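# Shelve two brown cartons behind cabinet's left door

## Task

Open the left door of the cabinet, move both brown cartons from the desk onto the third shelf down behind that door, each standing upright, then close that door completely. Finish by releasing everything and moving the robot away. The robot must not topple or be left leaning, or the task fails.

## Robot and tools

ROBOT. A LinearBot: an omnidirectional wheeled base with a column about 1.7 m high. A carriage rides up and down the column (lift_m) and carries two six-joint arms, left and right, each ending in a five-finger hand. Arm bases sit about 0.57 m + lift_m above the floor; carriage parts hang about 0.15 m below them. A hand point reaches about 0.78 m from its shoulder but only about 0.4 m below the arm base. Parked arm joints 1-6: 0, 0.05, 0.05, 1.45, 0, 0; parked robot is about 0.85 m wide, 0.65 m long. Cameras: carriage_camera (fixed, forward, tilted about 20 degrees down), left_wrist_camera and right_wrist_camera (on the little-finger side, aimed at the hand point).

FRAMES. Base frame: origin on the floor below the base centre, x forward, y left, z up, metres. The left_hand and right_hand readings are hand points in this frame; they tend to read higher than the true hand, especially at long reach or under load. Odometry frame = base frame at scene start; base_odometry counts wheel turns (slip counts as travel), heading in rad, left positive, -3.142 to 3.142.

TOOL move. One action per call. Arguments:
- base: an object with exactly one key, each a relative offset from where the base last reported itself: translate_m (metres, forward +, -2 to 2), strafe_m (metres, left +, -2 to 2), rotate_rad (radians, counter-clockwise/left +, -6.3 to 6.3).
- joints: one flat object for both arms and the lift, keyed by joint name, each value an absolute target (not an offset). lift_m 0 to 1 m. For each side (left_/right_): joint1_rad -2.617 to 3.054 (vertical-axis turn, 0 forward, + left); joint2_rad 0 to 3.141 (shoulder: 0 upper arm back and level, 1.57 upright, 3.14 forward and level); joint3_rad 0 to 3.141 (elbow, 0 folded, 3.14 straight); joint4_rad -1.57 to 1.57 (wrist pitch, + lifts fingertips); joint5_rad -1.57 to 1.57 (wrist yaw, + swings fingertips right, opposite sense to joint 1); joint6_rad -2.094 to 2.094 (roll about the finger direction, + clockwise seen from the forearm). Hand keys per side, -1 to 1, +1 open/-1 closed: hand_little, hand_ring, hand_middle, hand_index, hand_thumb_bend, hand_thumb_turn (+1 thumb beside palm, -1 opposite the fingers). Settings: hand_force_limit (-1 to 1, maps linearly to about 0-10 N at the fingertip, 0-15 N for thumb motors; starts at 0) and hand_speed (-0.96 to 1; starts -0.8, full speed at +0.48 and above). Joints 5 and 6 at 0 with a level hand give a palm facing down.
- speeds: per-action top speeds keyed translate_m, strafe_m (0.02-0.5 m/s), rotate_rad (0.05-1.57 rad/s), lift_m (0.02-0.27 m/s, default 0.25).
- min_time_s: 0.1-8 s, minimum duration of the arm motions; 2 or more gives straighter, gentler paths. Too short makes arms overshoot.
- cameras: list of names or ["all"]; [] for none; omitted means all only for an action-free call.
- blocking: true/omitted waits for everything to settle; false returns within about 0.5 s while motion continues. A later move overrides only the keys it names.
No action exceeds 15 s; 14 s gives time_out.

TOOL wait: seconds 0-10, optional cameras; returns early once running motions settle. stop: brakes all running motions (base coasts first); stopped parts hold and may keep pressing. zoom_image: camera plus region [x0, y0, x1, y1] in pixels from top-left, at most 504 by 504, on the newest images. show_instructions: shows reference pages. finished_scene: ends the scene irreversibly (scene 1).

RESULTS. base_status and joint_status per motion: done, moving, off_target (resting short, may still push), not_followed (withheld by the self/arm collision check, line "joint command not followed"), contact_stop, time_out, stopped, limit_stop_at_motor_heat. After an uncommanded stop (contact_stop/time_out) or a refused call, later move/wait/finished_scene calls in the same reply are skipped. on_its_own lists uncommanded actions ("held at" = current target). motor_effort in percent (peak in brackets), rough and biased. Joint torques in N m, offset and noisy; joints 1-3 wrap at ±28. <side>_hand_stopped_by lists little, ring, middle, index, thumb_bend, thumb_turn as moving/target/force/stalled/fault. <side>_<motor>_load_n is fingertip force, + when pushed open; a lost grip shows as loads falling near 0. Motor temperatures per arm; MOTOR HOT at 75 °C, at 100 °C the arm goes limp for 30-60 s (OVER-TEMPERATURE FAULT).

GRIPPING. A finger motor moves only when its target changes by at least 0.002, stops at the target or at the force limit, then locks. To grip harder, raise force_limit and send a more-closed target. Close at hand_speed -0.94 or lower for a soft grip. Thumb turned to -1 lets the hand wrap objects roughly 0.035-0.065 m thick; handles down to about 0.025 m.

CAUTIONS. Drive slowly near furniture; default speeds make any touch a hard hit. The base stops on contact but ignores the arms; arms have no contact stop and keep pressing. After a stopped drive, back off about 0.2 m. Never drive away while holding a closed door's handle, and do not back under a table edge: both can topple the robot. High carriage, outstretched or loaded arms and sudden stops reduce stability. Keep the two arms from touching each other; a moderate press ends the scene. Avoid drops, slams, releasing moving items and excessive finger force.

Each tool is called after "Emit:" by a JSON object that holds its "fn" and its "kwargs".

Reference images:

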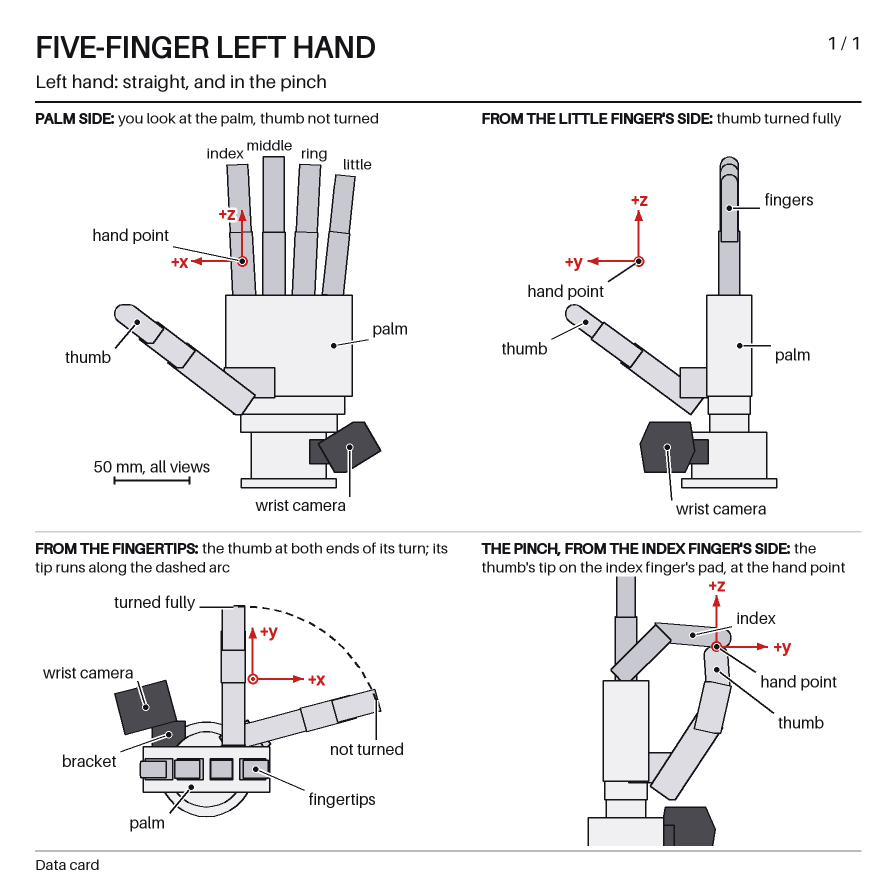

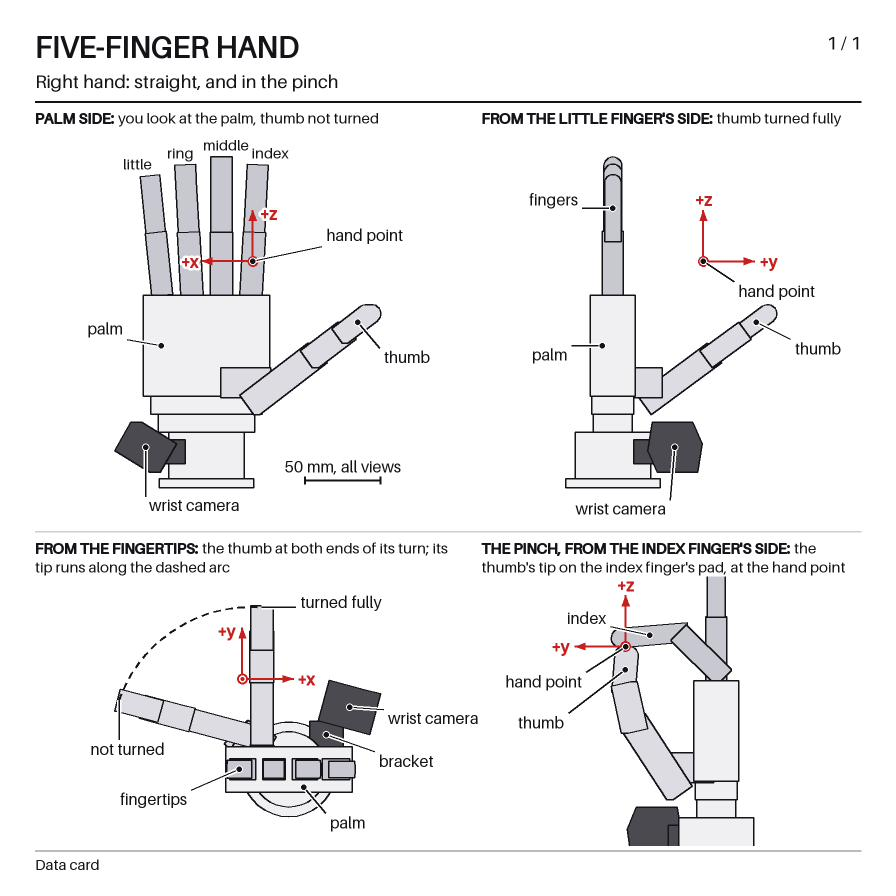

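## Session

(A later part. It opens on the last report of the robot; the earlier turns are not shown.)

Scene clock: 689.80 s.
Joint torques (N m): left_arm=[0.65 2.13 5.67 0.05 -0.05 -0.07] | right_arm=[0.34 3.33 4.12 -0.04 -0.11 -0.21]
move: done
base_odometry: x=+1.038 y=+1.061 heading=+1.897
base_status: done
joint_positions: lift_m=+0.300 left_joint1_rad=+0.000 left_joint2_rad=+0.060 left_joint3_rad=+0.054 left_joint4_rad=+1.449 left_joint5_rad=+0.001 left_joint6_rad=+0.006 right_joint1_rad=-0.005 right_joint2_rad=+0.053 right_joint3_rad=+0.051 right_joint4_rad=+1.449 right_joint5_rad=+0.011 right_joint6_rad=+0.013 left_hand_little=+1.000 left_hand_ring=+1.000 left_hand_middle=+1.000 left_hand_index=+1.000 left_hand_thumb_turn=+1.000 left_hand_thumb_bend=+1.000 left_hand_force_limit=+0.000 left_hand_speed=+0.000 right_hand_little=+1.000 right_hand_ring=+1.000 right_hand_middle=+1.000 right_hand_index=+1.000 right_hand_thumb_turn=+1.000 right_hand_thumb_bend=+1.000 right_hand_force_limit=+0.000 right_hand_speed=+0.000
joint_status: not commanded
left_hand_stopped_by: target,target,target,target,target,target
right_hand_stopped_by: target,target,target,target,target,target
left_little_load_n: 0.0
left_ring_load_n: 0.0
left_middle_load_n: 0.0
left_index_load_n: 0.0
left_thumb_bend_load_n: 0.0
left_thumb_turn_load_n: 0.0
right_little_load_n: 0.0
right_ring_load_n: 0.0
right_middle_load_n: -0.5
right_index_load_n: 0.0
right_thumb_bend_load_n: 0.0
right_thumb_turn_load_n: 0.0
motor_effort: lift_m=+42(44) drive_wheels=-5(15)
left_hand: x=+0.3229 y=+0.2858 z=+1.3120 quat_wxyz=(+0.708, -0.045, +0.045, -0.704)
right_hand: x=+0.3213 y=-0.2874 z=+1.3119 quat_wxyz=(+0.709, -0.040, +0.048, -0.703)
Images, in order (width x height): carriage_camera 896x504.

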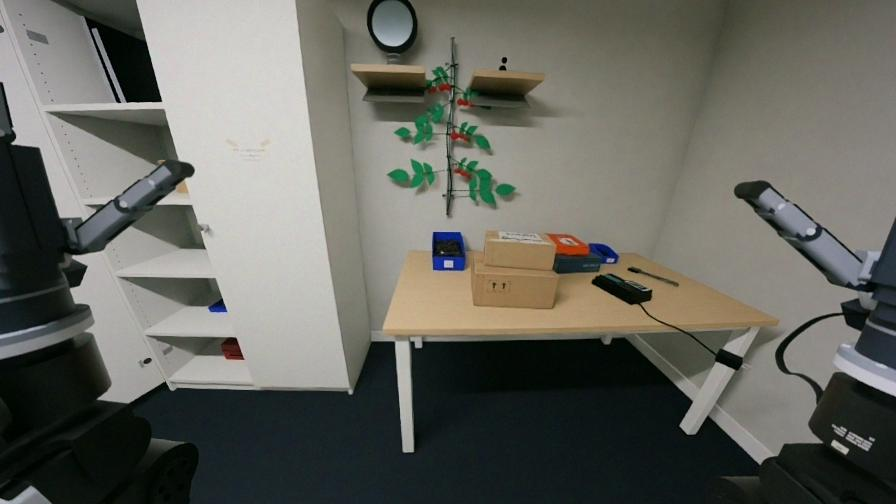

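Emit:
{"fn": "move", "kwargs": {"base": {"strafe_m": -0.28}, "speeds": {"strafe_m": 0.3}}}

Emit:
{"fn": "move", "kwargs": {"base": {"translate_m": 0.3}, "speeds": {"translate_m": 0.2}, "cameras": ["carriage_camera"]}}

Emit:
{"fn": "zoom_image", "kwargs": {"camera": "carriage_camera", "region": [330, 180, 570, 400]}}

Scene clock: 712.90 s.
Joint torques (N m): left_arm=[0.32 2.36 5.65 0.11 -0.04 -0.07] | right_arm=[0.21 3.3 4.21 0 -0.08 -0.19]
Motor temperatures (°C): left_arm=[27 31 36 30 29 25] | right_arm=[27 29 38 34 29 29]
move: done
base_odometry: x=+1.303 y=+1.151 heading=+1.897
base_status: done
joint_positions: lift_m=+0.300 left_joint1_rad=+0.000 left_joint2_rad=+0.060 left_joint3_rad=+0.054 left_joint4_rad=+1.450 left_joint5_rad=+0.001 left_joint6_rad=+0.006 right_joint1_rad=-0.003 right_joint2_rad=+0.053 right_joint3_rad=+0.051 right_joint4_rad=+1.449 right_joint5_rad=+0.009 right_joint6_rad=+0.013 left_hand_little=+1.000 left_hand_ring=+1.000 left_hand_middle=+1.000 left_hand_index=+1.000 left_hand_thumb_turn=+1.000 left_hand_thumb_bend=+1.000 left_hand_force_limit=+0.000 left_hand_speed=+0.000 right_hand_little=+1.000 right_hand_ring=+1.000 right_hand_middle=+1.000 right_hand_index=+1.000 right_hand_thumb_turn=+1.000 right_hand_thumb_bend=+1.000 right_hand_force_limit=+0.000 right_hand_speed=+0.000
joint_status: not commanded
left_hand_stopped_by: target,target,target,target,target,target
right_hand_stopped_by: target,target,target,target,target,target
left_little_load_n: 0.0
left_ring_load_n: 0.0
left_middle_load_n: 0.0
left_index_load_n: 0.0
left_thumb_bend_load_n: 0.0
left_thumb_turn_load_n: 0.0
right_little_load_n: 0.0
right_ring_load_n: 0.0
right_middle_load_n: 0.0
right_index_load_n: 0.0
right_thumb_bend_load_n: 0.0
right_thumb_turn_load_n: 0.0
motor_effort: lift_m=+42(44) drive_wheels=-4(15)
left_hand: x=+0.3226 y=+0.2859 z=+1.3121 quat_wxyz=(+0.708, -0.044, +0.045, -0.704)
right_hand: x=+0.3210 y=-0.2870 z=+1.3120 quat_wxyz=(+0.709, -0.040, +0.047, -0.702)
pictures: none

Scene clock: 715.50 s.
Joint torques (N m): left_arm=[0.17 2.4 5.75 0.07 -0.06 -0.06] | right_arm=[0.23 3.3 4.12 0 -0.11 -0.18]
move: done
base_odometry: x=+1.207 y=+1.435 heading=+1.897
base_status: done
joint_positions: lift_m=+0.300 left_joint1_rad=+0.000 left_joint2_rad=+0.060 left_joint3_rad=+0.054 left_joint4_rad=+1.450 left_joint5_rad=+0.001 left_joint6_rad=+0.006 right_joint1_rad=-0.003 right_joint2_rad=+0.053 right_joint3_rad=+0.051 right_joint4_rad=+1.449 right_joint5_rad=+0.009 right_joint6_rad=+0.013 left_hand_little=+1.000 left_hand_ring=+1.000 left_hand_middle=+1.000 left_hand_index=+1.000 left_hand_thumb_turn=+1.000 left_hand_thumb_bend=+1.000 left_hand_force_limit=+0.000 left_hand_speed=+0.000 right_hand_little=+1.000 right_hand_ring=+1.000 right_hand_middle=+1.000 right_hand_index=+1.000 right_hand_thumb_turn=+1.000 right_hand_thumb_bend=+1.000 right_hand_force_limit=+0.000 right_hand_speed=+0.000
joint_status: not commanded
left_hand_stopped_by: target,target,target,target,target,target
right_hand_stopped_by: target,target,target,target,target,target
left_little_load_n: 0.0
left_ring_load_n: 0.0
left_middle_load_n: 0.0
left_index_load_n: 0.0
left_thumb_bend_load_n: 0.0
left_thumb_turn_load_n: 0.0
right_little_load_n: 0.0
right_ring_load_n: 0.0
right_middle_load_n: 0.0
right_index_load_n: 0.0
right_thumb_bend_load_n: 0.0
right_thumb_turn_load_n: 0.0
motor_effort: lift_m=+43(45) drive_wheels=-6(14)
left_hand: x=+0.3227 y=+0.2859 z=+1.3120 quat_wxyz=(+0.708, -0.044, +0.045, -0.704)
right_hand: x=+0.3211 y=-0.2870 z=+1.3119 quat_wxyz=(+0.709, -0.040, +0.047, -0.702)
Images, in order (width x height): carriage_camera 896x504.

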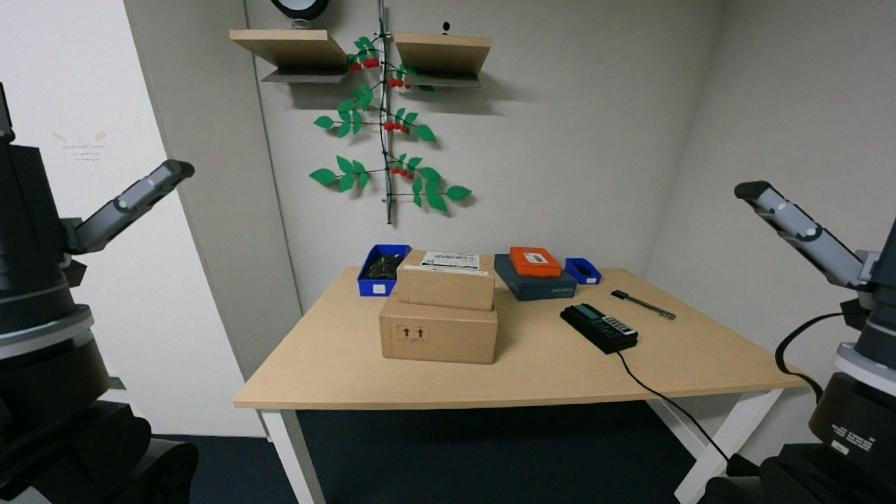

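Scaled by 2.100 from the camera's image (finer frame: 1280x720).

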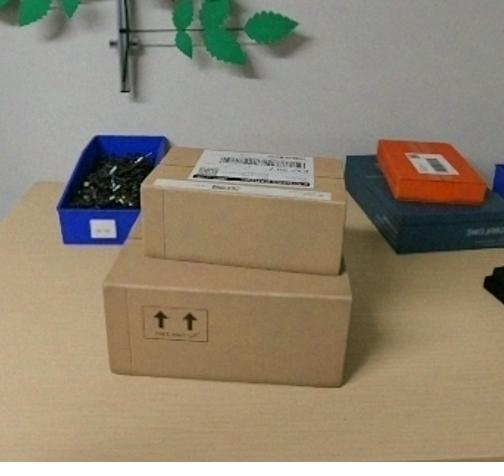

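Emit:
{"fn": "zoom_image", "kwargs": {"camera": "carriage_camera", "region": [370, 230, 510, 370]}}

Scaled by 3.600 from the camera's image (finer frame: 1280x720).

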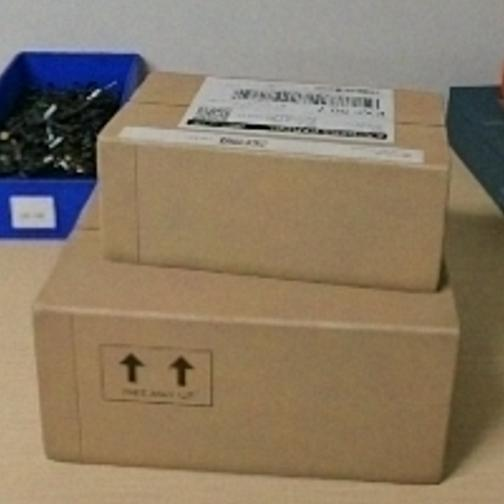

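Emit:
{"fn": "move", "kwargs": {"base": {"translate_m": -0.14}, "speeds": {"translate_m": 0.2}}}

Emit:
{"fn": "move", "kwargs": {"base": {"rotate_rad": -0.09}}}

Emit:
{"fn": "move", "kwargs": {"base": {"strafe_m": 0.085}, "speeds": {"strafe_m": 0.1}}}

Emit:
{"fn": "move", "kwargs": {"joints": {"lift_m": 0.17, "left_joint1_rad": -0.25, "left_joint2_rad": 1.85, "left_joint3_rad": 0.93, "left_joint4_rad": 0.92, "left_joint5_rad": -0.25, "left_joint6_rad": -1.57, "right_joint1_rad": 0.25, "right_joint2_rad": 1.85, "right_joint3_rad": 0.93, "right_joint4_rad": 0.92, "right_joint5_rad": 0.25, "right_joint6_rad": 1.57}, "min_time_s": 3, "cameras": ["all"]}}

Scene clock: 799.00 s.
Joint torques (N m): left_arm=[0.27 2.41 5.83 0.06 -0.03 -0.03] | right_arm=[0.32 3.11 4.22 0.02 -0.09 -0.22]
move: done
base_odometry: x=+1.252 y=+1.302 heading=+1.897
base_status: done
joint_positions: lift_m=+0.300 left_joint1_rad=+0.000 left_joint2_rad=+0.060 left_joint3_rad=+0.054 left_joint4_rad=+1.452 left_joint5_rad=+0.001 left_joint6_rad=+0.006 right_joint1_rad=-0.003 right_joint2_rad=+0.053 right_joint3_rad=+0.051 right_joint4_rad=+1.451 right_joint5_rad=+0.009 right_joint6_rad=+0.013 left_hand_little=+1.000 left_hand_ring=+1.000 left_hand_middle=+1.000 left_hand_index=+1.000 left_hand_thumb_turn=+1.000 left_hand_thumb_bend=+1.000 left_hand_force_limit=+0.000 left_hand_speed=+0.000 right_hand_little=+1.000 right_hand_ring=+1.000 right_hand_middle=+1.000 right_hand_index=+1.000 right_hand_thumb_turn=+1.000 right_hand_thumb_bend=+1.000 right_hand_force_limit=+0.000 right_hand_speed=+0.000
joint_status: not commanded
left_hand_stopped_by: target,target,target,target,target,target
right_hand_stopped_by: target,target,target,target,target,target
left_little_load_n: 0.0
left_ring_load_n: 0.5
left_middle_load_n: 0.0
left_index_load_n: 0.0
left_thumb_bend_load_n: 0.0
left_thumb_turn_load_n: 0.0
right_little_load_n: 0.0
right_ring_load_n: 0.0
right_middle_load_n: 0.0
right_index_load_n: 0.0
right_thumb_bend_load_n: 0.0
right_thumb_turn_load_n: 0.0
motor_effort: lift_m=+44(44) drive_wheels=-3(17)
left_hand: x=+0.3222 y=+0.2859 z=+1.3122 quat_wxyz=(+0.708, -0.044, +0.045, -0.704)
right_hand: x=+0.3205 y=-0.2869 z=+1.3121 quat_wxyz=(+0.709, -0.039, +0.046, -0.702)
pictures: none

Scene clock: 799.97 s.
Joint torques (N m): left_arm=[0.27 2.37 5.7 0.04 -0.03 -0.06] | right_arm=[0.27 3.34 4.19 -0.01 -0.1 -0.19]
move: done
base_odometry: x=+1.252 y=+1.302 heading=+1.808
base_status: done
joint_positions: lift_m=+0.300 left_joint1_rad=+0.000 left_joint2_rad=+0.060 left_joint3_rad=+0.054 left_joint4_rad=+1.451 left_joint5_rad=+0.001 left_joint6_rad=+0.006 right_joint1_rad=-0.003 right_joint2_rad=+0.053 right_joint3_rad=+0.051 right_joint4_rad=+1.451 right_joint5_rad=+0.009 right_joint6_rad=+0.013 left_hand_little=+1.000 left_hand_ring=+1.000 left_hand_middle=+1.000 left_hand_index=+1.000 left_hand_thumb_turn=+1.000 left_hand_thumb_bend=+1.000 left_hand_force_limit=+0.000 left_hand_speed=+0.000 right_hand_little=+1.000 right_hand_ring=+1.000 right_hand_middle=+1.000 right_hand_index=+1.000 right_hand_thumb_turn=+1.000 right_hand_thumb_bend=+1.000 right_hand_force_limit=+0.000 right_hand_speed=+0.000
joint_status: not commanded
left_hand_stopped_by: target,target,target,target,target,target
right_hand_stopped_by: target,target,target,target,target,target
left_little_load_n: 0.0
left_ring_load_n: 0.0
left_middle_load_n: 0.0
left_index_load_n: 0.0
left_thumb_bend_load_n: 0.0
left_thumb_turn_load_n: 0.0
right_little_load_n: 0.0
right_ring_load_n: 0.0
right_middle_load_n: 0.0
right_index_load_n: 0.0
right_thumb_bend_load_n: 0.0
right_thumb_turn_load_n: -0.5
motor_effort: lift_m=+42(44) drive_wheels=-10(14)
left_hand: x=+0.3224 y=+0.2859 z=+1.3121 quat_wxyz=(+0.708, -0.044, +0.045, -0.704)
right_hand: x=+0.3205 y=-0.2869 z=+1.3121 quat_wxyz=(+0.709, -0.039, +0.046, -0.702)
pictures: none

Scene clock: 801.50 s.
Joint torques (N m): left_arm=[0.49 2.18 5.76 -0.03 -0.1 -0.05] | right_arm=[0.24 3.17 4.18 0.02 -0.1 -0.2]
move: done
base_odometry: x=+1.169 y=+1.282 heading=+1.807
base_status: done
joint_positions: lift_m=+0.300 left_joint1_rad=+0.000 left_joint2_rad=+0.060 left_joint3_rad=+0.054 left_joint4_rad=+1.451 left_joint5_rad=+0.001 left_joint6_rad=+0.006 right_joint1_rad=-0.002 right_joint2_rad=+0.053 right_joint3_rad=+0.051 right_joint4_rad=+1.451 right_joint5_rad=+0.008 right_joint6_rad=+0.013 left_hand_little=+1.000 left_hand_ring=+1.000 left_hand_middle=+1.000 left_hand_index=+1.000 left_hand_thumb_turn=+1.000 left_hand_thumb_bend=+1.000 left_hand_force_limit=+0.000 left_hand_speed=+0.000 right_hand_little=+1.000 right_hand_ring=+1.000 right_hand_middle=+1.000 right_hand_index=+1.000 right_hand_thumb_turn=+1.000 right_hand_thumb_bend=+1.000 right_hand_force_limit=+0.000 right_hand_speed=+0.000
joint_status: not commanded
left_hand_stopped_by: target,target,target,target,target,target
right_hand_stopped_by: target,target,target,target,target,target
left_little_load_n: 0.0
left_ring_load_n: 0.5
left_middle_load_n: 0.0
left_index_load_n: 0.0
left_thumb_bend_load_n: 0.0
left_thumb_turn_load_n: 0.0
right_little_load_n: 0.0
right_ring_load_n: 0.0
right_middle_load_n: 0.0
right_index_load_n: 0.0
right_thumb_bend_load_n: 0.0
right_thumb_turn_load_n: 0.0
motor_effort: lift_m=+42(44) drive_wheels=+10(17)
left_hand: x=+0.3224 y=+0.2858 z=+1.3121 quat_wxyz=(+0.708, -0.044, +0.045, -0.704)
right_hand: x=+0.3205 y=-0.2867 z=+1.3121 quat_wxyz=(+0.709, -0.040, +0.046, -0.702)
pictures: none

Scene clock: 804.83 s.
Joint torques (N m): left_arm=[0.03 -6.01 9.72 2.36 -0.07 -0.11] | right_arm=[0.44 -6.19 7.15 1.95 0.11 0.19]
move: done
base_odometry: x=+1.169 y=+1.282 heading=+1.807
base_status: not commanded
joint_positions: lift_m=+0.170 left_joint1_rad=-0.245 left_joint2_rad=+1.831 left_joint3_rad=+0.905 left_joint4_rad=+0.926 left_joint5_rad=-0.241 left_joint6_rad=-1.562 right_joint1_rad=+0.244 right_joint2_rad=+1.841 right_joint3_rad=+0.903 right_joint4_rad=+0.923 right_joint5_rad=+0.233 right_joint6_rad=+1.555 left_hand_little=+1.000 left_hand_ring=+1.000 left_hand_middle=+1.000 left_hand_index=+1.000 left_hand_thumb_turn=+1.000 left_hand_thumb_bend=+1.000 left_hand_force_limit=+0.000 left_hand_speed=+0.000 right_hand_little=+1.000 right_hand_ring=+1.000 right_hand_middle=+1.000 right_hand_index=+1.000 right_hand_thumb_turn=+1.000 right_hand_thumb_bend=+1.000 right_hand_force_limit=+0.000 right_hand_speed=+0.000
joint_status: all done
left_hand_stopped_by: target,target,target,target,target,target
right_hand_stopped_by: target,target,target,target,target,target
left_little_load_n: 0.0
left_ring_load_n: 0.0
left_middle_load_n: 0.0
left_index_load_n: 0.0
left_thumb_bend_load_n: 0.0
left_thumb_turn_load_n: 0.0
right_little_load_n: 0.0
right_ring_load_n: 0.0
right_middle_load_n: 0.0
right_index_load_n: 0.0
right_thumb_bend_load_n: 0.0
right_thumb_turn_load_n: 0.0
motor_effort: lift_m=+44(46) drive_wheels=+9(10)
left_hand: x=+0.7676 y=+0.1686 z=+0.9751 quat_wxyz=(+0.002, -0.707, +0.005, -0.707)
right_hand: x=+0.7683 y=-0.1675 z=+0.9674 quat_wxyz=(+0.702, -0.011, +0.712, -0.003)
pictures: carriage_camera, left_wrist_camera, right_wrist_camera
Images, in order (width x height): carriage_camera 896x504, left_wrist_camera 896x504, right_wrist_camera 896x504.

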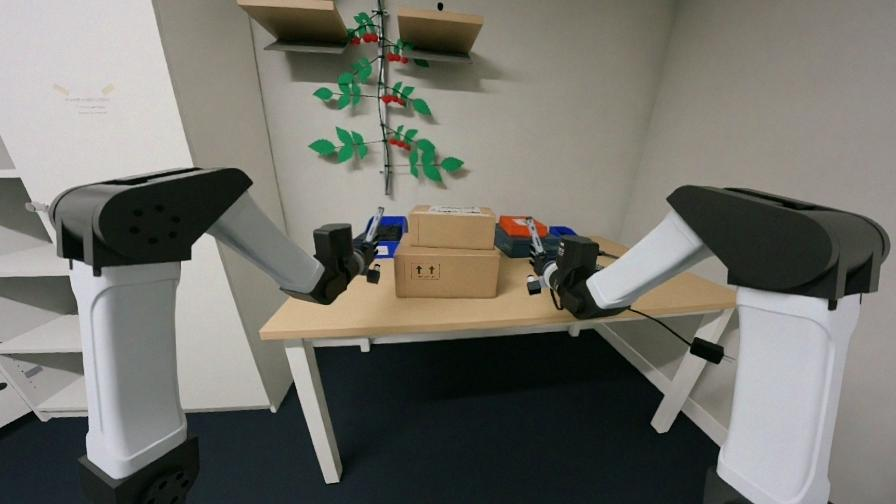

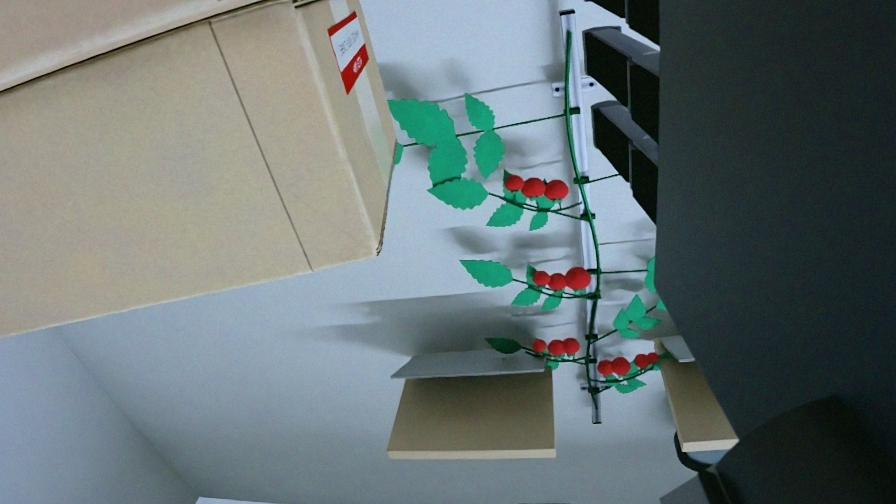

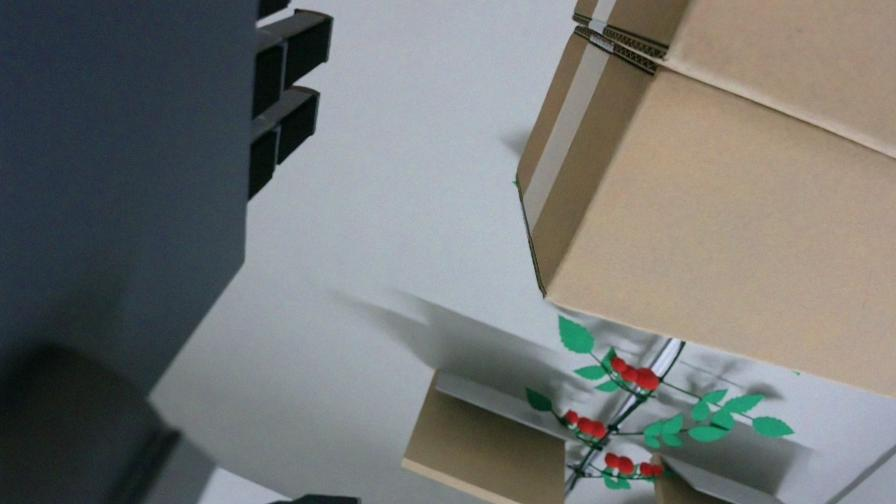

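Emit:
{"fn": "zoom_image", "kwargs": {"camera": "carriage_camera", "region": [330, 180, 590, 320]}}

Scaled by 1.938 from the camera's image (finer frame: 1280x720).

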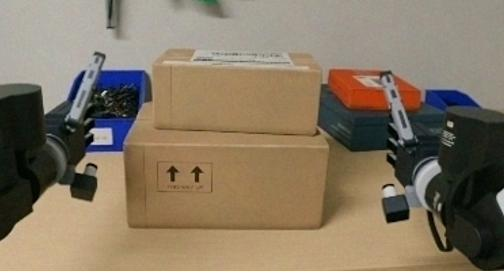

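Emit:
{"fn": "move", "kwargs": {"base": {"rotate_rad": -0.03}, "joints": {"lift_m": 0.195}}}

Emit:
{"fn": "move", "kwargs": {"base": {"strafe_m": 0.02}, "speeds": {"strafe_m": 0.05}}}

Emit:
{"fn": "move", "kwargs": {"base": {"translate_m": 0.13}, "speeds": {"translate_m": 0.1}, "cameras": ["carriage_camera"]}}

Emit:
{"fn": "zoom_image", "kwargs": {"camera": "carriage_camera", "region": [330, 180, 590, 340]}}

Scene clock: 828.23 s.
Joint torques (N m): left_arm=[0.53 -6.49 8.75 2.41 -0.09 -0.14] | right_arm=[0.38 -7.05 6.58 2.02 0.11 0.17]
Motor temperatures (°C): left_arm=[27 33 39 35 29 25] | right_arm=[27 31 39 37 28 29]
move: done
base_odometry: x=+1.169 y=+1.282 heading=+1.778
base_status: done
joint_positions: lift_m=+0.195 left_joint1_rad=-0.251 left_joint2_rad=+1.836 left_joint3_rad=+0.916 left_joint4_rad=+0.923 left_joint5_rad=-0.246 left_joint6_rad=-1.563 right_joint1_rad=+0.246 right_joint2_rad=+1.849 right_joint3_rad=+0.912 right_joint4_rad=+0.918 right_joint5_rad=+0.239 right_joint6_rad=+1.556 left_hand_little=+1.000 left_hand_ring=+1.000 left_hand_middle=+1.000 left_hand_index=+1.000 left_hand_thumb_turn=+1.000 left_hand_thumb_bend=+1.000 left_hand_force_limit=+0.000 left_hand_speed=+0.000 right_hand_little=+1.000 right_hand_ring=+1.000 right_hand_middle=+1.000 right_hand_index=+1.000 right_hand_thumb_turn=+1.000 right_hand_thumb_bend=+1.000 right_hand_force_limit=+0.000 right_hand_speed=+0.000
joint_status: all done
left_hand_stopped_by: target,target,target,target,target,target
right_hand_stopped_by: target,target,target,target,target,target
left_little_load_n: 0.0
left_ring_load_n: 0.0
left_middle_load_n: 0.0
left_index_load_n: 0.0
left_thumb_bend_load_n: 0.0
left_thumb_turn_load_n: -0.5
right_little_load_n: 0.0
right_ring_load_n: 0.0
right_middle_load_n: 0.0
right_index_load_n: 0.5
right_thumb_bend_load_n: 0.0
right_thumb_turn_load_n: 0.0
motor_effort: lift_m=+44(52) drive_wheels=-7(11)
left_hand: x=+0.7691 y=+0.1657 z=+1.0016 quat_wxyz=(+0.000, -0.706, +0.004, -0.708)
right_hand: x=+0.7707 y=-0.1670 z=+0.9907 quat_wxyz=(+0.700, -0.009, +0.714, -0.004)
pictures: none

Scene clock: 829.13 s.
Joint torques (N m): left_arm=[0.55 -6.39 8.81 2.39 -0.12 -0.07] | right_arm=[-0.01 -7.06 6.5 1.98 0.08 0.14]
move: done
base_odometry: x=+1.150 y=+1.278 heading=+1.777
base_status: done
joint_positions: lift_m=+0.195 left_joint1_rad=-0.251 left_joint2_rad=+1.836 left_joint3_rad=+0.916 left_joint4_rad=+0.923 left_joint5_rad=-0.246 left_joint6_rad=-1.563 right_joint1_rad=+0.249 right_joint2_rad=+1.849 right_joint3_rad=+0.912 right_joint4_rad=+0.917 right_joint5_rad=+0.241 right_joint6_rad=+1.556 left_hand_little=+1.000 left_hand_ring=+1.000 left_hand_middle=+1.000 left_hand_index=+1.000 left_hand_thumb_turn=+1.000 left_hand_thumb_bend=+1.000 left_hand_force_limit=+0.000 left_hand_speed=+0.000 right_hand_little=+1.000 right_hand_ring=+1.000 right_hand_middle=+1.000 right_hand_index=+1.000 right_hand_thumb_turn=+1.000 right_hand_thumb_bend=+1.000 right_hand_force_limit=+0.000 right_hand_speed=+0.000
joint_status: not commanded
left_hand_stopped_by: target,target,target,target,target,target
right_hand_stopped_by: target,target,target,target,target,target
left_little_load_n: 0.0
left_ring_load_n: 0.0
left_middle_load_n: 0.0
left_index_load_n: 0.0
left_thumb_bend_load_n: 0.0
left_thumb_turn_load_n: 0.0
right_little_load_n: 0.0
right_ring_load_n: 0.0
right_middle_load_n: 0.0
right_index_load_n: 0.0
right_thumb_bend_load_n: 0.0
right_thumb_turn_load_n: 0.0
motor_effort: lift_m=+42(44) drive_wheels=+8(13)
left_hand: x=+0.7692 y=+0.1660 z=+1.0015 quat_wxyz=(+0.001, -0.706, +0.004, -0.708)
right_hand: x=+0.7704 y=-0.1657 z=+0.9905 quat_wxyz=(+0.700, -0.009, +0.714, -0.004)
pictures: none

Scene clock: 831.13 s.
Joint torques (N m): left_arm=[0.34 -6.48 8.87 2.39 -0.12 -0.12] | right_arm=[-0.12 -7.25 6.34 2.01 0.1 0.15]
move: done
base_odometry: x=+1.123 y=+1.406 heading=+1.778
base_status: done
joint_positions: lift_m=+0.195 left_joint1_rad=-0.251 left_joint2_rad=+1.836 left_joint3_rad=+0.916 left_joint4_rad=+0.920 left_joint5_rad=-0.246 left_joint6_rad=-1.563 right_joint1_rad=+0.249 right_joint2_rad=+1.849 right_joint3_rad=+0.912 right_joint4_rad=+0.916 right_joint5_rad=+0.241 right_joint6_rad=+1.556 left_hand_little=+1.000 left_hand_ring=+1.000 left_hand_middle=+1.000 left_hand_index=+1.000 left_hand_thumb_turn=+1.000 left_hand_thumb_bend=+1.000 left_hand_force_limit=+0.000 left_hand_speed=+0.000 right_hand_little=+1.000 right_hand_ring=+1.000 right_hand_middle=+1.000 right_hand_index=+1.000 right_hand_thumb_turn=+1.000 right_hand_thumb_bend=+1.000 right_hand_force_limit=+0.000 right_hand_speed=+0.000
joint_status: not commanded
left_hand_stopped_by: target,target,target,target,target,target
right_hand_stopped_by: target,target,target,target,target,target
left_little_load_n: 0.0
left_ring_load_n: 0.0
left_middle_load_n: 0.0
left_index_load_n: 0.0
left_thumb_bend_load_n: 0.0
left_thumb_turn_load_n: 0.0
right_little_load_n: 0.0
right_ring_load_n: 0.0
right_middle_load_n: 0.0
right_index_load_n: 0.0
right_thumb_bend_load_n: 0.0
right_thumb_turn_load_n: 0.0
motor_effort: lift_m=+43(44) drive_wheels=-6(14)
left_hand: x=+0.7693 y=+0.1660 z=+1.0008 quat_wxyz=(+0.001, -0.707, +0.004, -0.707)
right_hand: x=+0.7704 y=-0.1657 z=+0.9901 quat_wxyz=(+0.700, -0.010, +0.714, -0.004)
Images, in order (width x height): carriage_camera 896x504.

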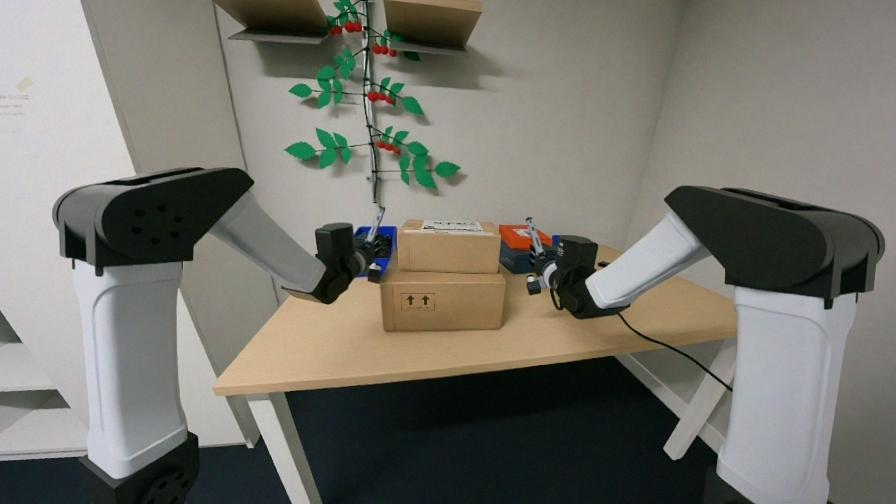

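Scaled by 1.938 from the camera's image (finer frame: 1280x720).

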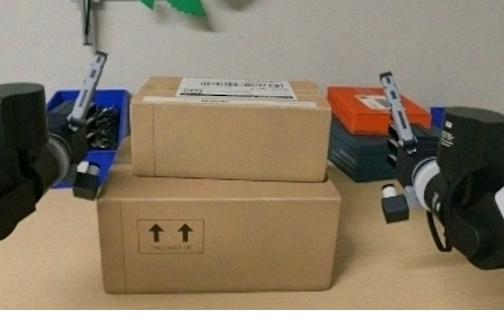

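Emit:
{"fn": "move", "kwargs": {"cameras": ["all"]}}

Scene clock: 845.20 s.
Joint torques (N m): left_arm=[0.47 -6.41 8.55 2.45 -0.11 -0.06] | right_arm=[0.09 -7.04 6.43 2.03 0.09 0.16]
Motor temperatures (°C): left_arm=[27 34 38 36 29 25] | right_arm=[27 32 40 40 28 29]
base_odometry: x=+1.123 y=+1.406 heading=+1.778
base_status: done
joint_positions: lift_m=+0.195 left_joint1_rad=-0.251 left_joint2_rad=+1.836 left_joint3_rad=+0.916 left_joint4_rad=+0.920 left_joint5_rad=-0.246 left_joint6_rad=-1.563 right_joint1_rad=+0.249 right_joint2_rad=+1.849 right_joint3_rad=+0.912 right_joint4_rad=+0.916 right_joint5_rad=+0.241 right_joint6_rad=+1.556 left_hand_little=+1.000 left_hand_ring=+1.000 left_hand_middle=+1.000 left_hand_index=+1.000 left_hand_thumb_turn=+1.000 left_hand_thumb_bend=+1.000 left_hand_force_limit=+0.000 left_hand_speed=+0.000 right_hand_little=+1.000 right_hand_ring=+1.000 right_hand_middle=+1.000 right_hand_index=+1.000 right_hand_thumb_turn=+1.000 right_hand_thumb_bend=+1.000 right_hand_force_limit=+0.000 right_hand_speed=+0.000
joint_status: not commanded
left_hand_stopped_by: target,target,target,target,target,target
right_hand_stopped_by: target,target,target,target,target,target
left_little_load_n: 0.0
left_ring_load_n: 0.0
left_middle_load_n: 0.0
left_index_load_n: 0.0
left_thumb_bend_load_n: 0.0
left_thumb_turn_load_n: 0.0
right_little_load_n: 0.0
right_ring_load_n: 0.0
right_middle_load_n: 0.0
right_index_load_n: 0.0
right_thumb_bend_load_n: 0.0
right_thumb_turn_load_n: -0.5
motor_effort: lift_m=+43(44) drive_wheels=-6(14)
left_hand: x=+0.7693 y=+0.1660 z=+1.0008 quat_wxyz=(+0.001, -0.707, +0.004, -0.707) (m; base frame)
right_hand: x=+0.7704 y=-0.1657 z=+0.9901 quat_wxyz=(+0.700, -0.010, +0.714, -0.004) (m; base frame)
pictures: carriage_camera, left_wrist_camera, right_wrist_camera
Images, in order (width x height): carriage_camera 896x504, left_wrist_camera 896x504, right_wrist_camera 896x504.

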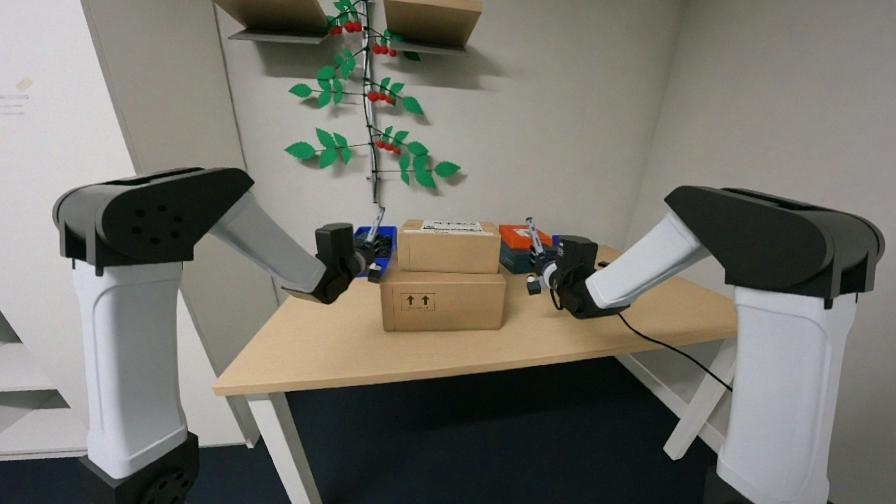

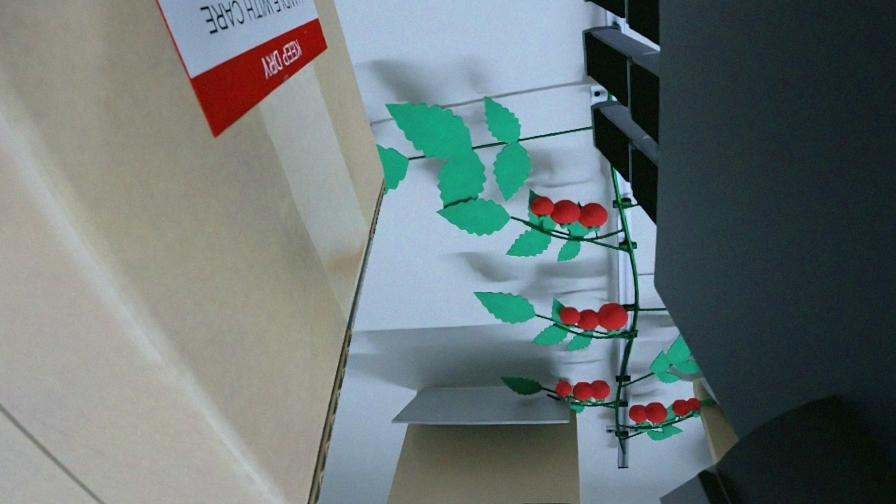

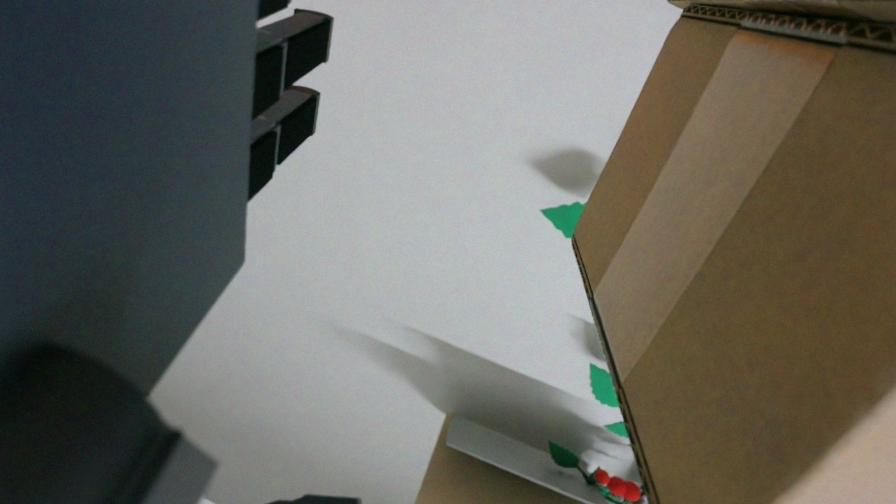

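Emit:
{"fn": "move", "kwargs": {"base": {"translate_m": 0.10}, "joints": {"lift_m": 0.2}, "speeds": {"translate_m": 0.06}, "cameras": ["all"]}}

Scene clock: 856.60 s.
Joint torques (N m): left_arm=[0.4 -6.46 8.5 2.41 -0.11 -0.04] | right_arm=[-0.06 -7.09 6.37 2.03 0.09 0.15]
move: done
base_odometry: x=+1.102 y=+1.503 heading=+1.778
base_status: done
joint_positions: lift_m=+0.200 left_joint1_rad=-0.251 left_joint2_rad=+1.836 left_joint3_rad=+0.917 left_joint4_rad=+0.921 left_joint5_rad=-0.246 left_joint6_rad=-1.567 right_joint1_rad=+0.249 right_joint2_rad=+1.850 right_joint3_rad=+0.914 right_joint4_rad=+0.917 right_joint5_rad=+0.241 right_joint6_rad=+1.556 left_hand_little=+1.000 left_hand_ring=+1.000 left_hand_middle=+1.000 left_hand_index=+1.000 left_hand_thumb_turn=+1.000 left_hand_thumb_bend=+1.000 left_hand_force_limit=+0.000 left_hand_speed=+0.000 right_hand_little=+1.000 right_hand_ring=+1.000 right_hand_middle=+1.000 right_hand_index=+1.000 right_hand_thumb_turn=+1.000 right_hand_thumb_bend=+1.000 right_hand_force_limit=+0.000 right_hand_speed=+0.000
joint_status: all done
left_hand_stopped_by: target,target,target,target,target,target
right_hand_stopped_by: target,target,target,target,target,target
left_little_load_n: 0.0
left_ring_load_n: 0.0
left_middle_load_n: 0.0
left_index_load_n: 0.0
left_thumb_bend_load_n: 0.0
left_thumb_turn_load_n: 0.0
right_little_load_n: 0.0
right_ring_load_n: 0.0
right_middle_load_n: 0.0
right_index_load_n: 0.0
right_thumb_bend_load_n: -0.5
right_thumb_turn_load_n: 0.0
motor_effort: lift_m=+45(53) drive_wheels=+5(17)
left_hand: x=+0.7693 y=+0.1662 z=+1.0066 quat_wxyz=(+0.000, -0.706, +0.003, -0.708)
right_hand: x=+0.7707 y=-0.1654 z=+0.9957 quat_wxyz=(+0.700, -0.010, +0.714, -0.004)
pictures: carriage_camera, left_wrist_camera, right_wrist_camera
Images, in order (width x height): carriage_camera 896x504, left_wrist_camera 896x504, right_wrist_camera 896x504.

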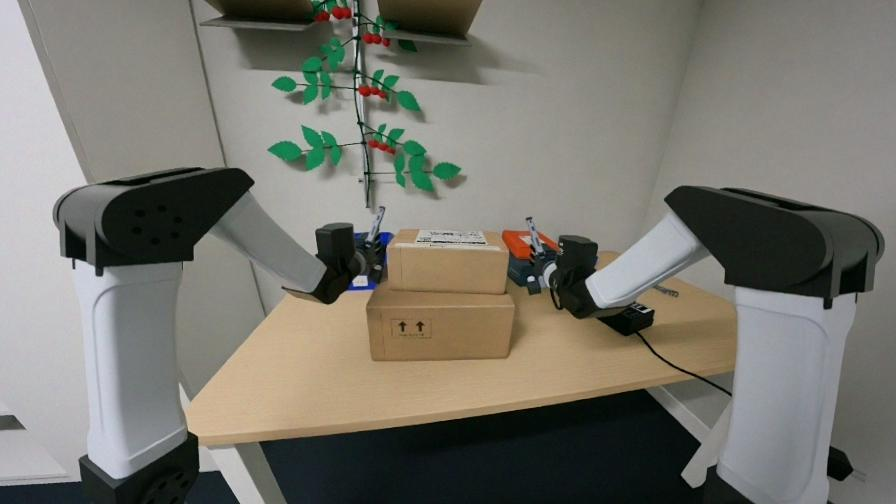

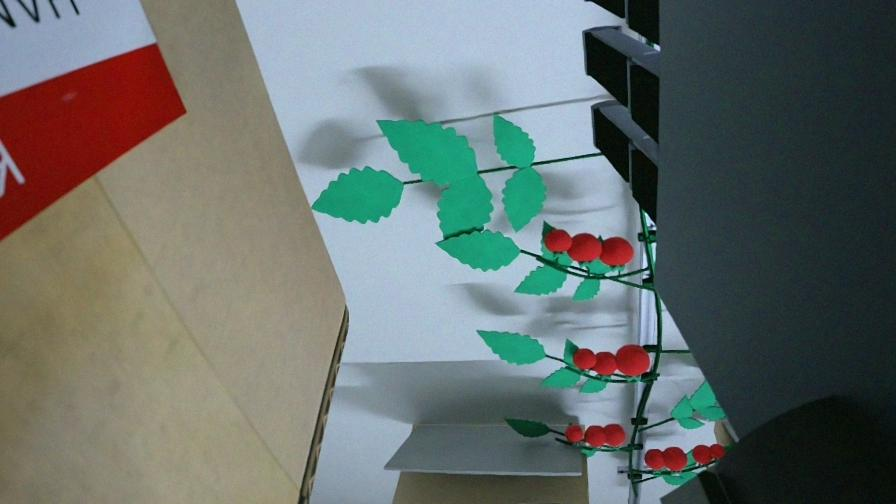

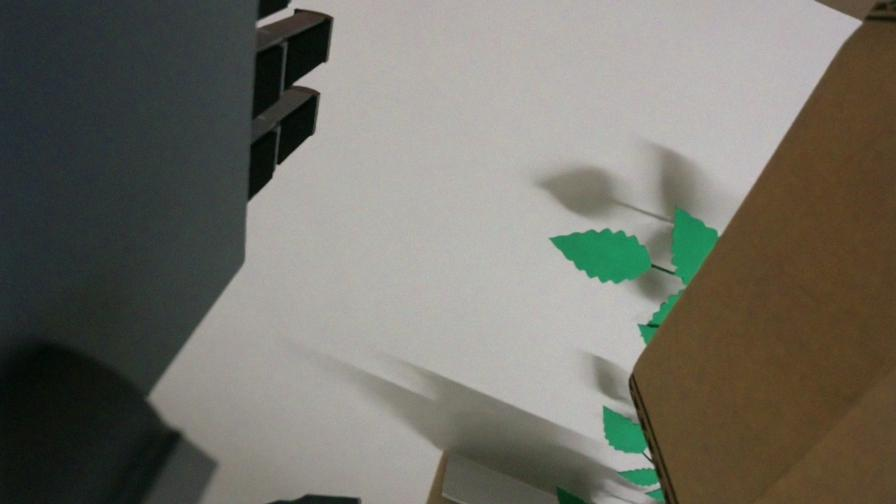

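Emit:
{"fn": "move", "kwargs": {"base": {"translate_m": -0.015}, "speeds": {"translate_m": 0.03}}}

Emit:
{"fn": "move", "kwargs": {"joints": {"left_joint1_rad": -0.40, "left_joint5_rad": -0.38, "right_joint1_rad": 0.40, "right_joint5_rad": 0.38}, "min_time_s": 3, "cameras": ["all"]}}

Scene clock: 870.67 s.
Joint torques (N m): left_arm=[0.53 -6.42 8.62 2.41 -0.11 -0.06] | right_arm=[0.21 -6.98 6.34 2.02 0.05 0.16]
move: done
base_odometry: x=+1.105 y=+1.489 heading=+1.779
base_status: done
joint_positions: lift_m=+0.200 left_joint1_rad=-0.251 left_joint2_rad=+1.836 left_joint3_rad=+0.917 left_joint4_rad=+0.922 left_joint5_rad=-0.247 left_joint6_rad=-1.568 right_joint1_rad=+0.249 right_joint2_rad=+1.850 right_joint3_rad=+0.914 right_joint4_rad=+0.915 right_joint5_rad=+0.241 right_joint6_rad=+1.556 left_hand_little=+1.000 left_hand_ring=+1.000 left_hand_middle=+1.000 left_hand_index=+1.000 left_hand_thumb_turn=+1.000 left_hand_thumb_bend=+1.000 left_hand_force_limit=+0.000 left_hand_speed=+0.000 right_hand_little=+1.000 right_hand_ring=+1.000 right_hand_middle=+1.000 right_hand_index=+1.000 right_hand_thumb_turn=+1.000 right_hand_thumb_bend=+1.000 right_hand_force_limit=+0.000 right_hand_speed=+0.000
joint_status: not commanded
left_hand_stopped_by: target,target,target,target,target,target
right_hand_stopped_by: target,target,target,target,target,target
left_little_load_n: 0.0
left_ring_load_n: 0.0
left_middle_load_n: 0.0
left_index_load_n: 0.0
left_thumb_bend_load_n: 0.0
left_thumb_turn_load_n: 0.0
right_little_load_n: 0.0
right_ring_load_n: 0.0
right_middle_load_n: 0.0
right_index_load_n: 0.0
right_thumb_bend_load_n: 0.0
right_thumb_turn_load_n: 0.0
motor_effort: lift_m=+44(45) drive_wheels=+4(16)
left_hand: x=+0.7693 y=+0.1663 z=+1.0068 quat_wxyz=(-0.001, -0.706, +0.002, -0.708)
right_hand: x=+0.7707 y=-0.1654 z=+0.9953 quat_wxyz=(+0.700, -0.010, +0.714, -0.004)
pictures: none

Scene clock: 873.97 s.
Joint torques (N m): left_arm=[-1.11 -6.37 8.57 2.35 0.05 -0.1] | right_arm=[1.16 -7.12 6.26 2.01 0.08 0.14]
move: done
base_odometry: x=+1.105 y=+1.489 heading=+1.779
base_status: not commanded
joint_positions: lift_m=+0.200 left_joint1_rad=-0.382 left_joint2_rad=+1.836 left_joint3_rad=+0.917 left_joint4_rad=+0.922 left_joint5_rad=-0.388 left_joint6_rad=-1.568 right_joint1_rad=+0.386 right_joint2_rad=+1.850 right_joint3_rad=+0.914 right_joint4_rad=+0.915 right_joint5_rad=+0.373 right_joint6_rad=+1.556 left_hand_little=+1.000 left_hand_ring=+1.000 left_hand_middle=+1.000 left_hand_index=+1.000 left_hand_thumb_turn=+1.000 left_hand_thumb_bend=+1.000 left_hand_force_limit=+0.000 left_hand_speed=+0.000 right_hand_little=+1.000 right_hand_ring=+1.000 right_hand_middle=+1.000 right_hand_index=+1.000 right_hand_thumb_turn=+1.000 right_hand_thumb_bend=+1.000 right_hand_force_limit=+0.000 right_hand_speed=+0.000
joint_status: all done
left_hand_stopped_by: target,target,target,target,target,target
right_hand_stopped_by: target,target,target,target,target,target
left_little_load_n: 0.0
left_ring_load_n: 0.0
left_middle_load_n: 0.0
left_index_load_n: 0.0
left_thumb_bend_load_n: 0.0
left_thumb_turn_load_n: -0.5
right_little_load_n: 0.0
right_ring_load_n: 0.0
right_middle_load_n: 0.0
right_index_load_n: 0.0
right_thumb_bend_load_n: 0.0
right_thumb_turn_load_n: 0.0
motor_effort: lift_m=+44(45) drive_wheels=+3(4)
left_hand: x=+0.7552 y=+0.1233 z=+1.0068 quat_wxyz=(+0.003, -0.706, -0.001, -0.708)
right_hand: x=+0.7550 y=-0.1176 z=+0.9953 quat_wxyz=(+0.700, -0.012, +0.714, -0.003)
pictures: carriage_camera, left_wrist_camera, right_wrist_camera
Images, in order (width x height): carriage_camera 896x504, left_wrist_camera 896x504, right_wrist_camera 896x504.

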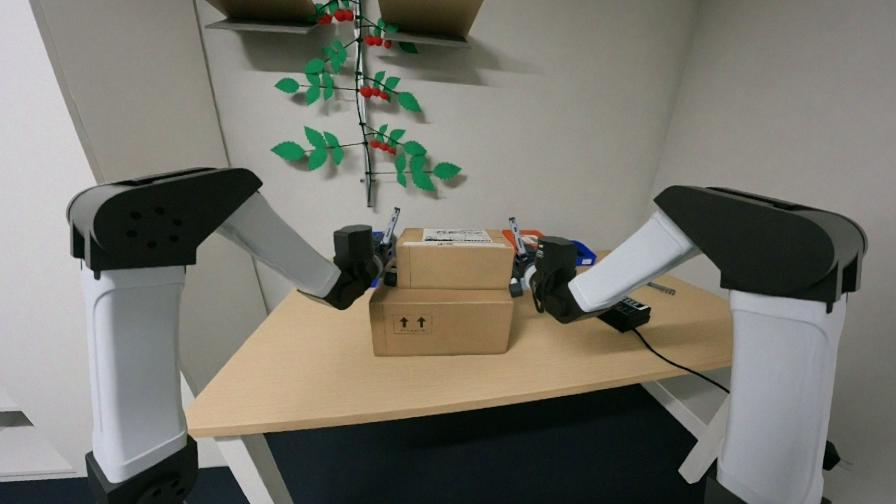

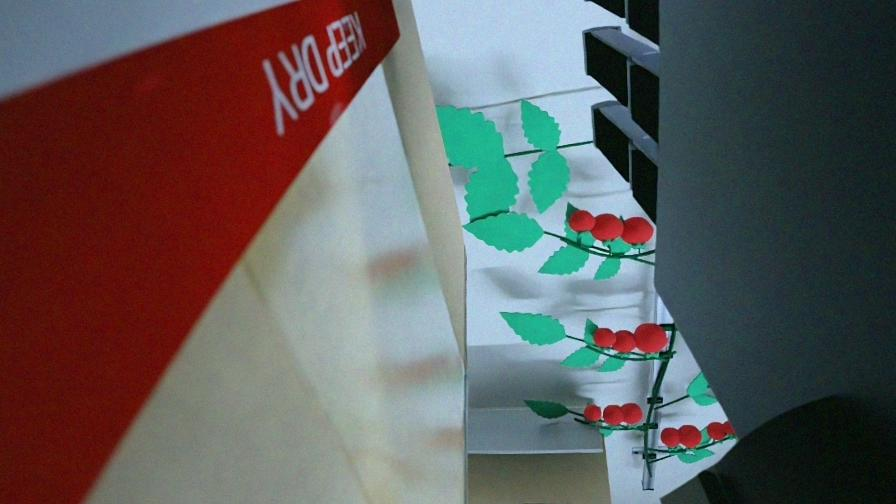

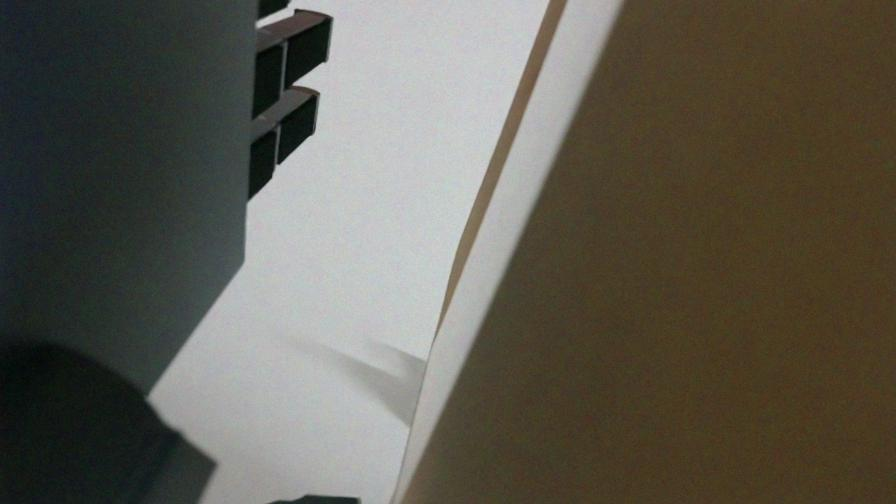

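Emit:
{"fn": "zoom_image", "kwargs": {"camera": "carriage_camera", "region": [320, 180, 600, 380]}}

Scaled by 1.800 from the camera's image (finer frame: 1280x720).

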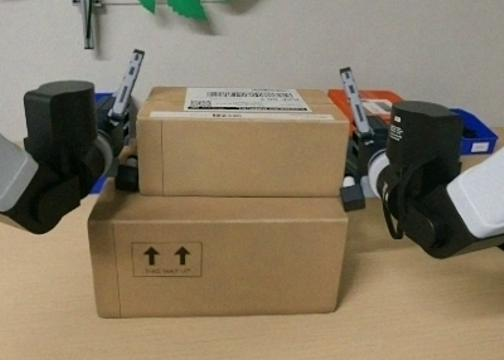

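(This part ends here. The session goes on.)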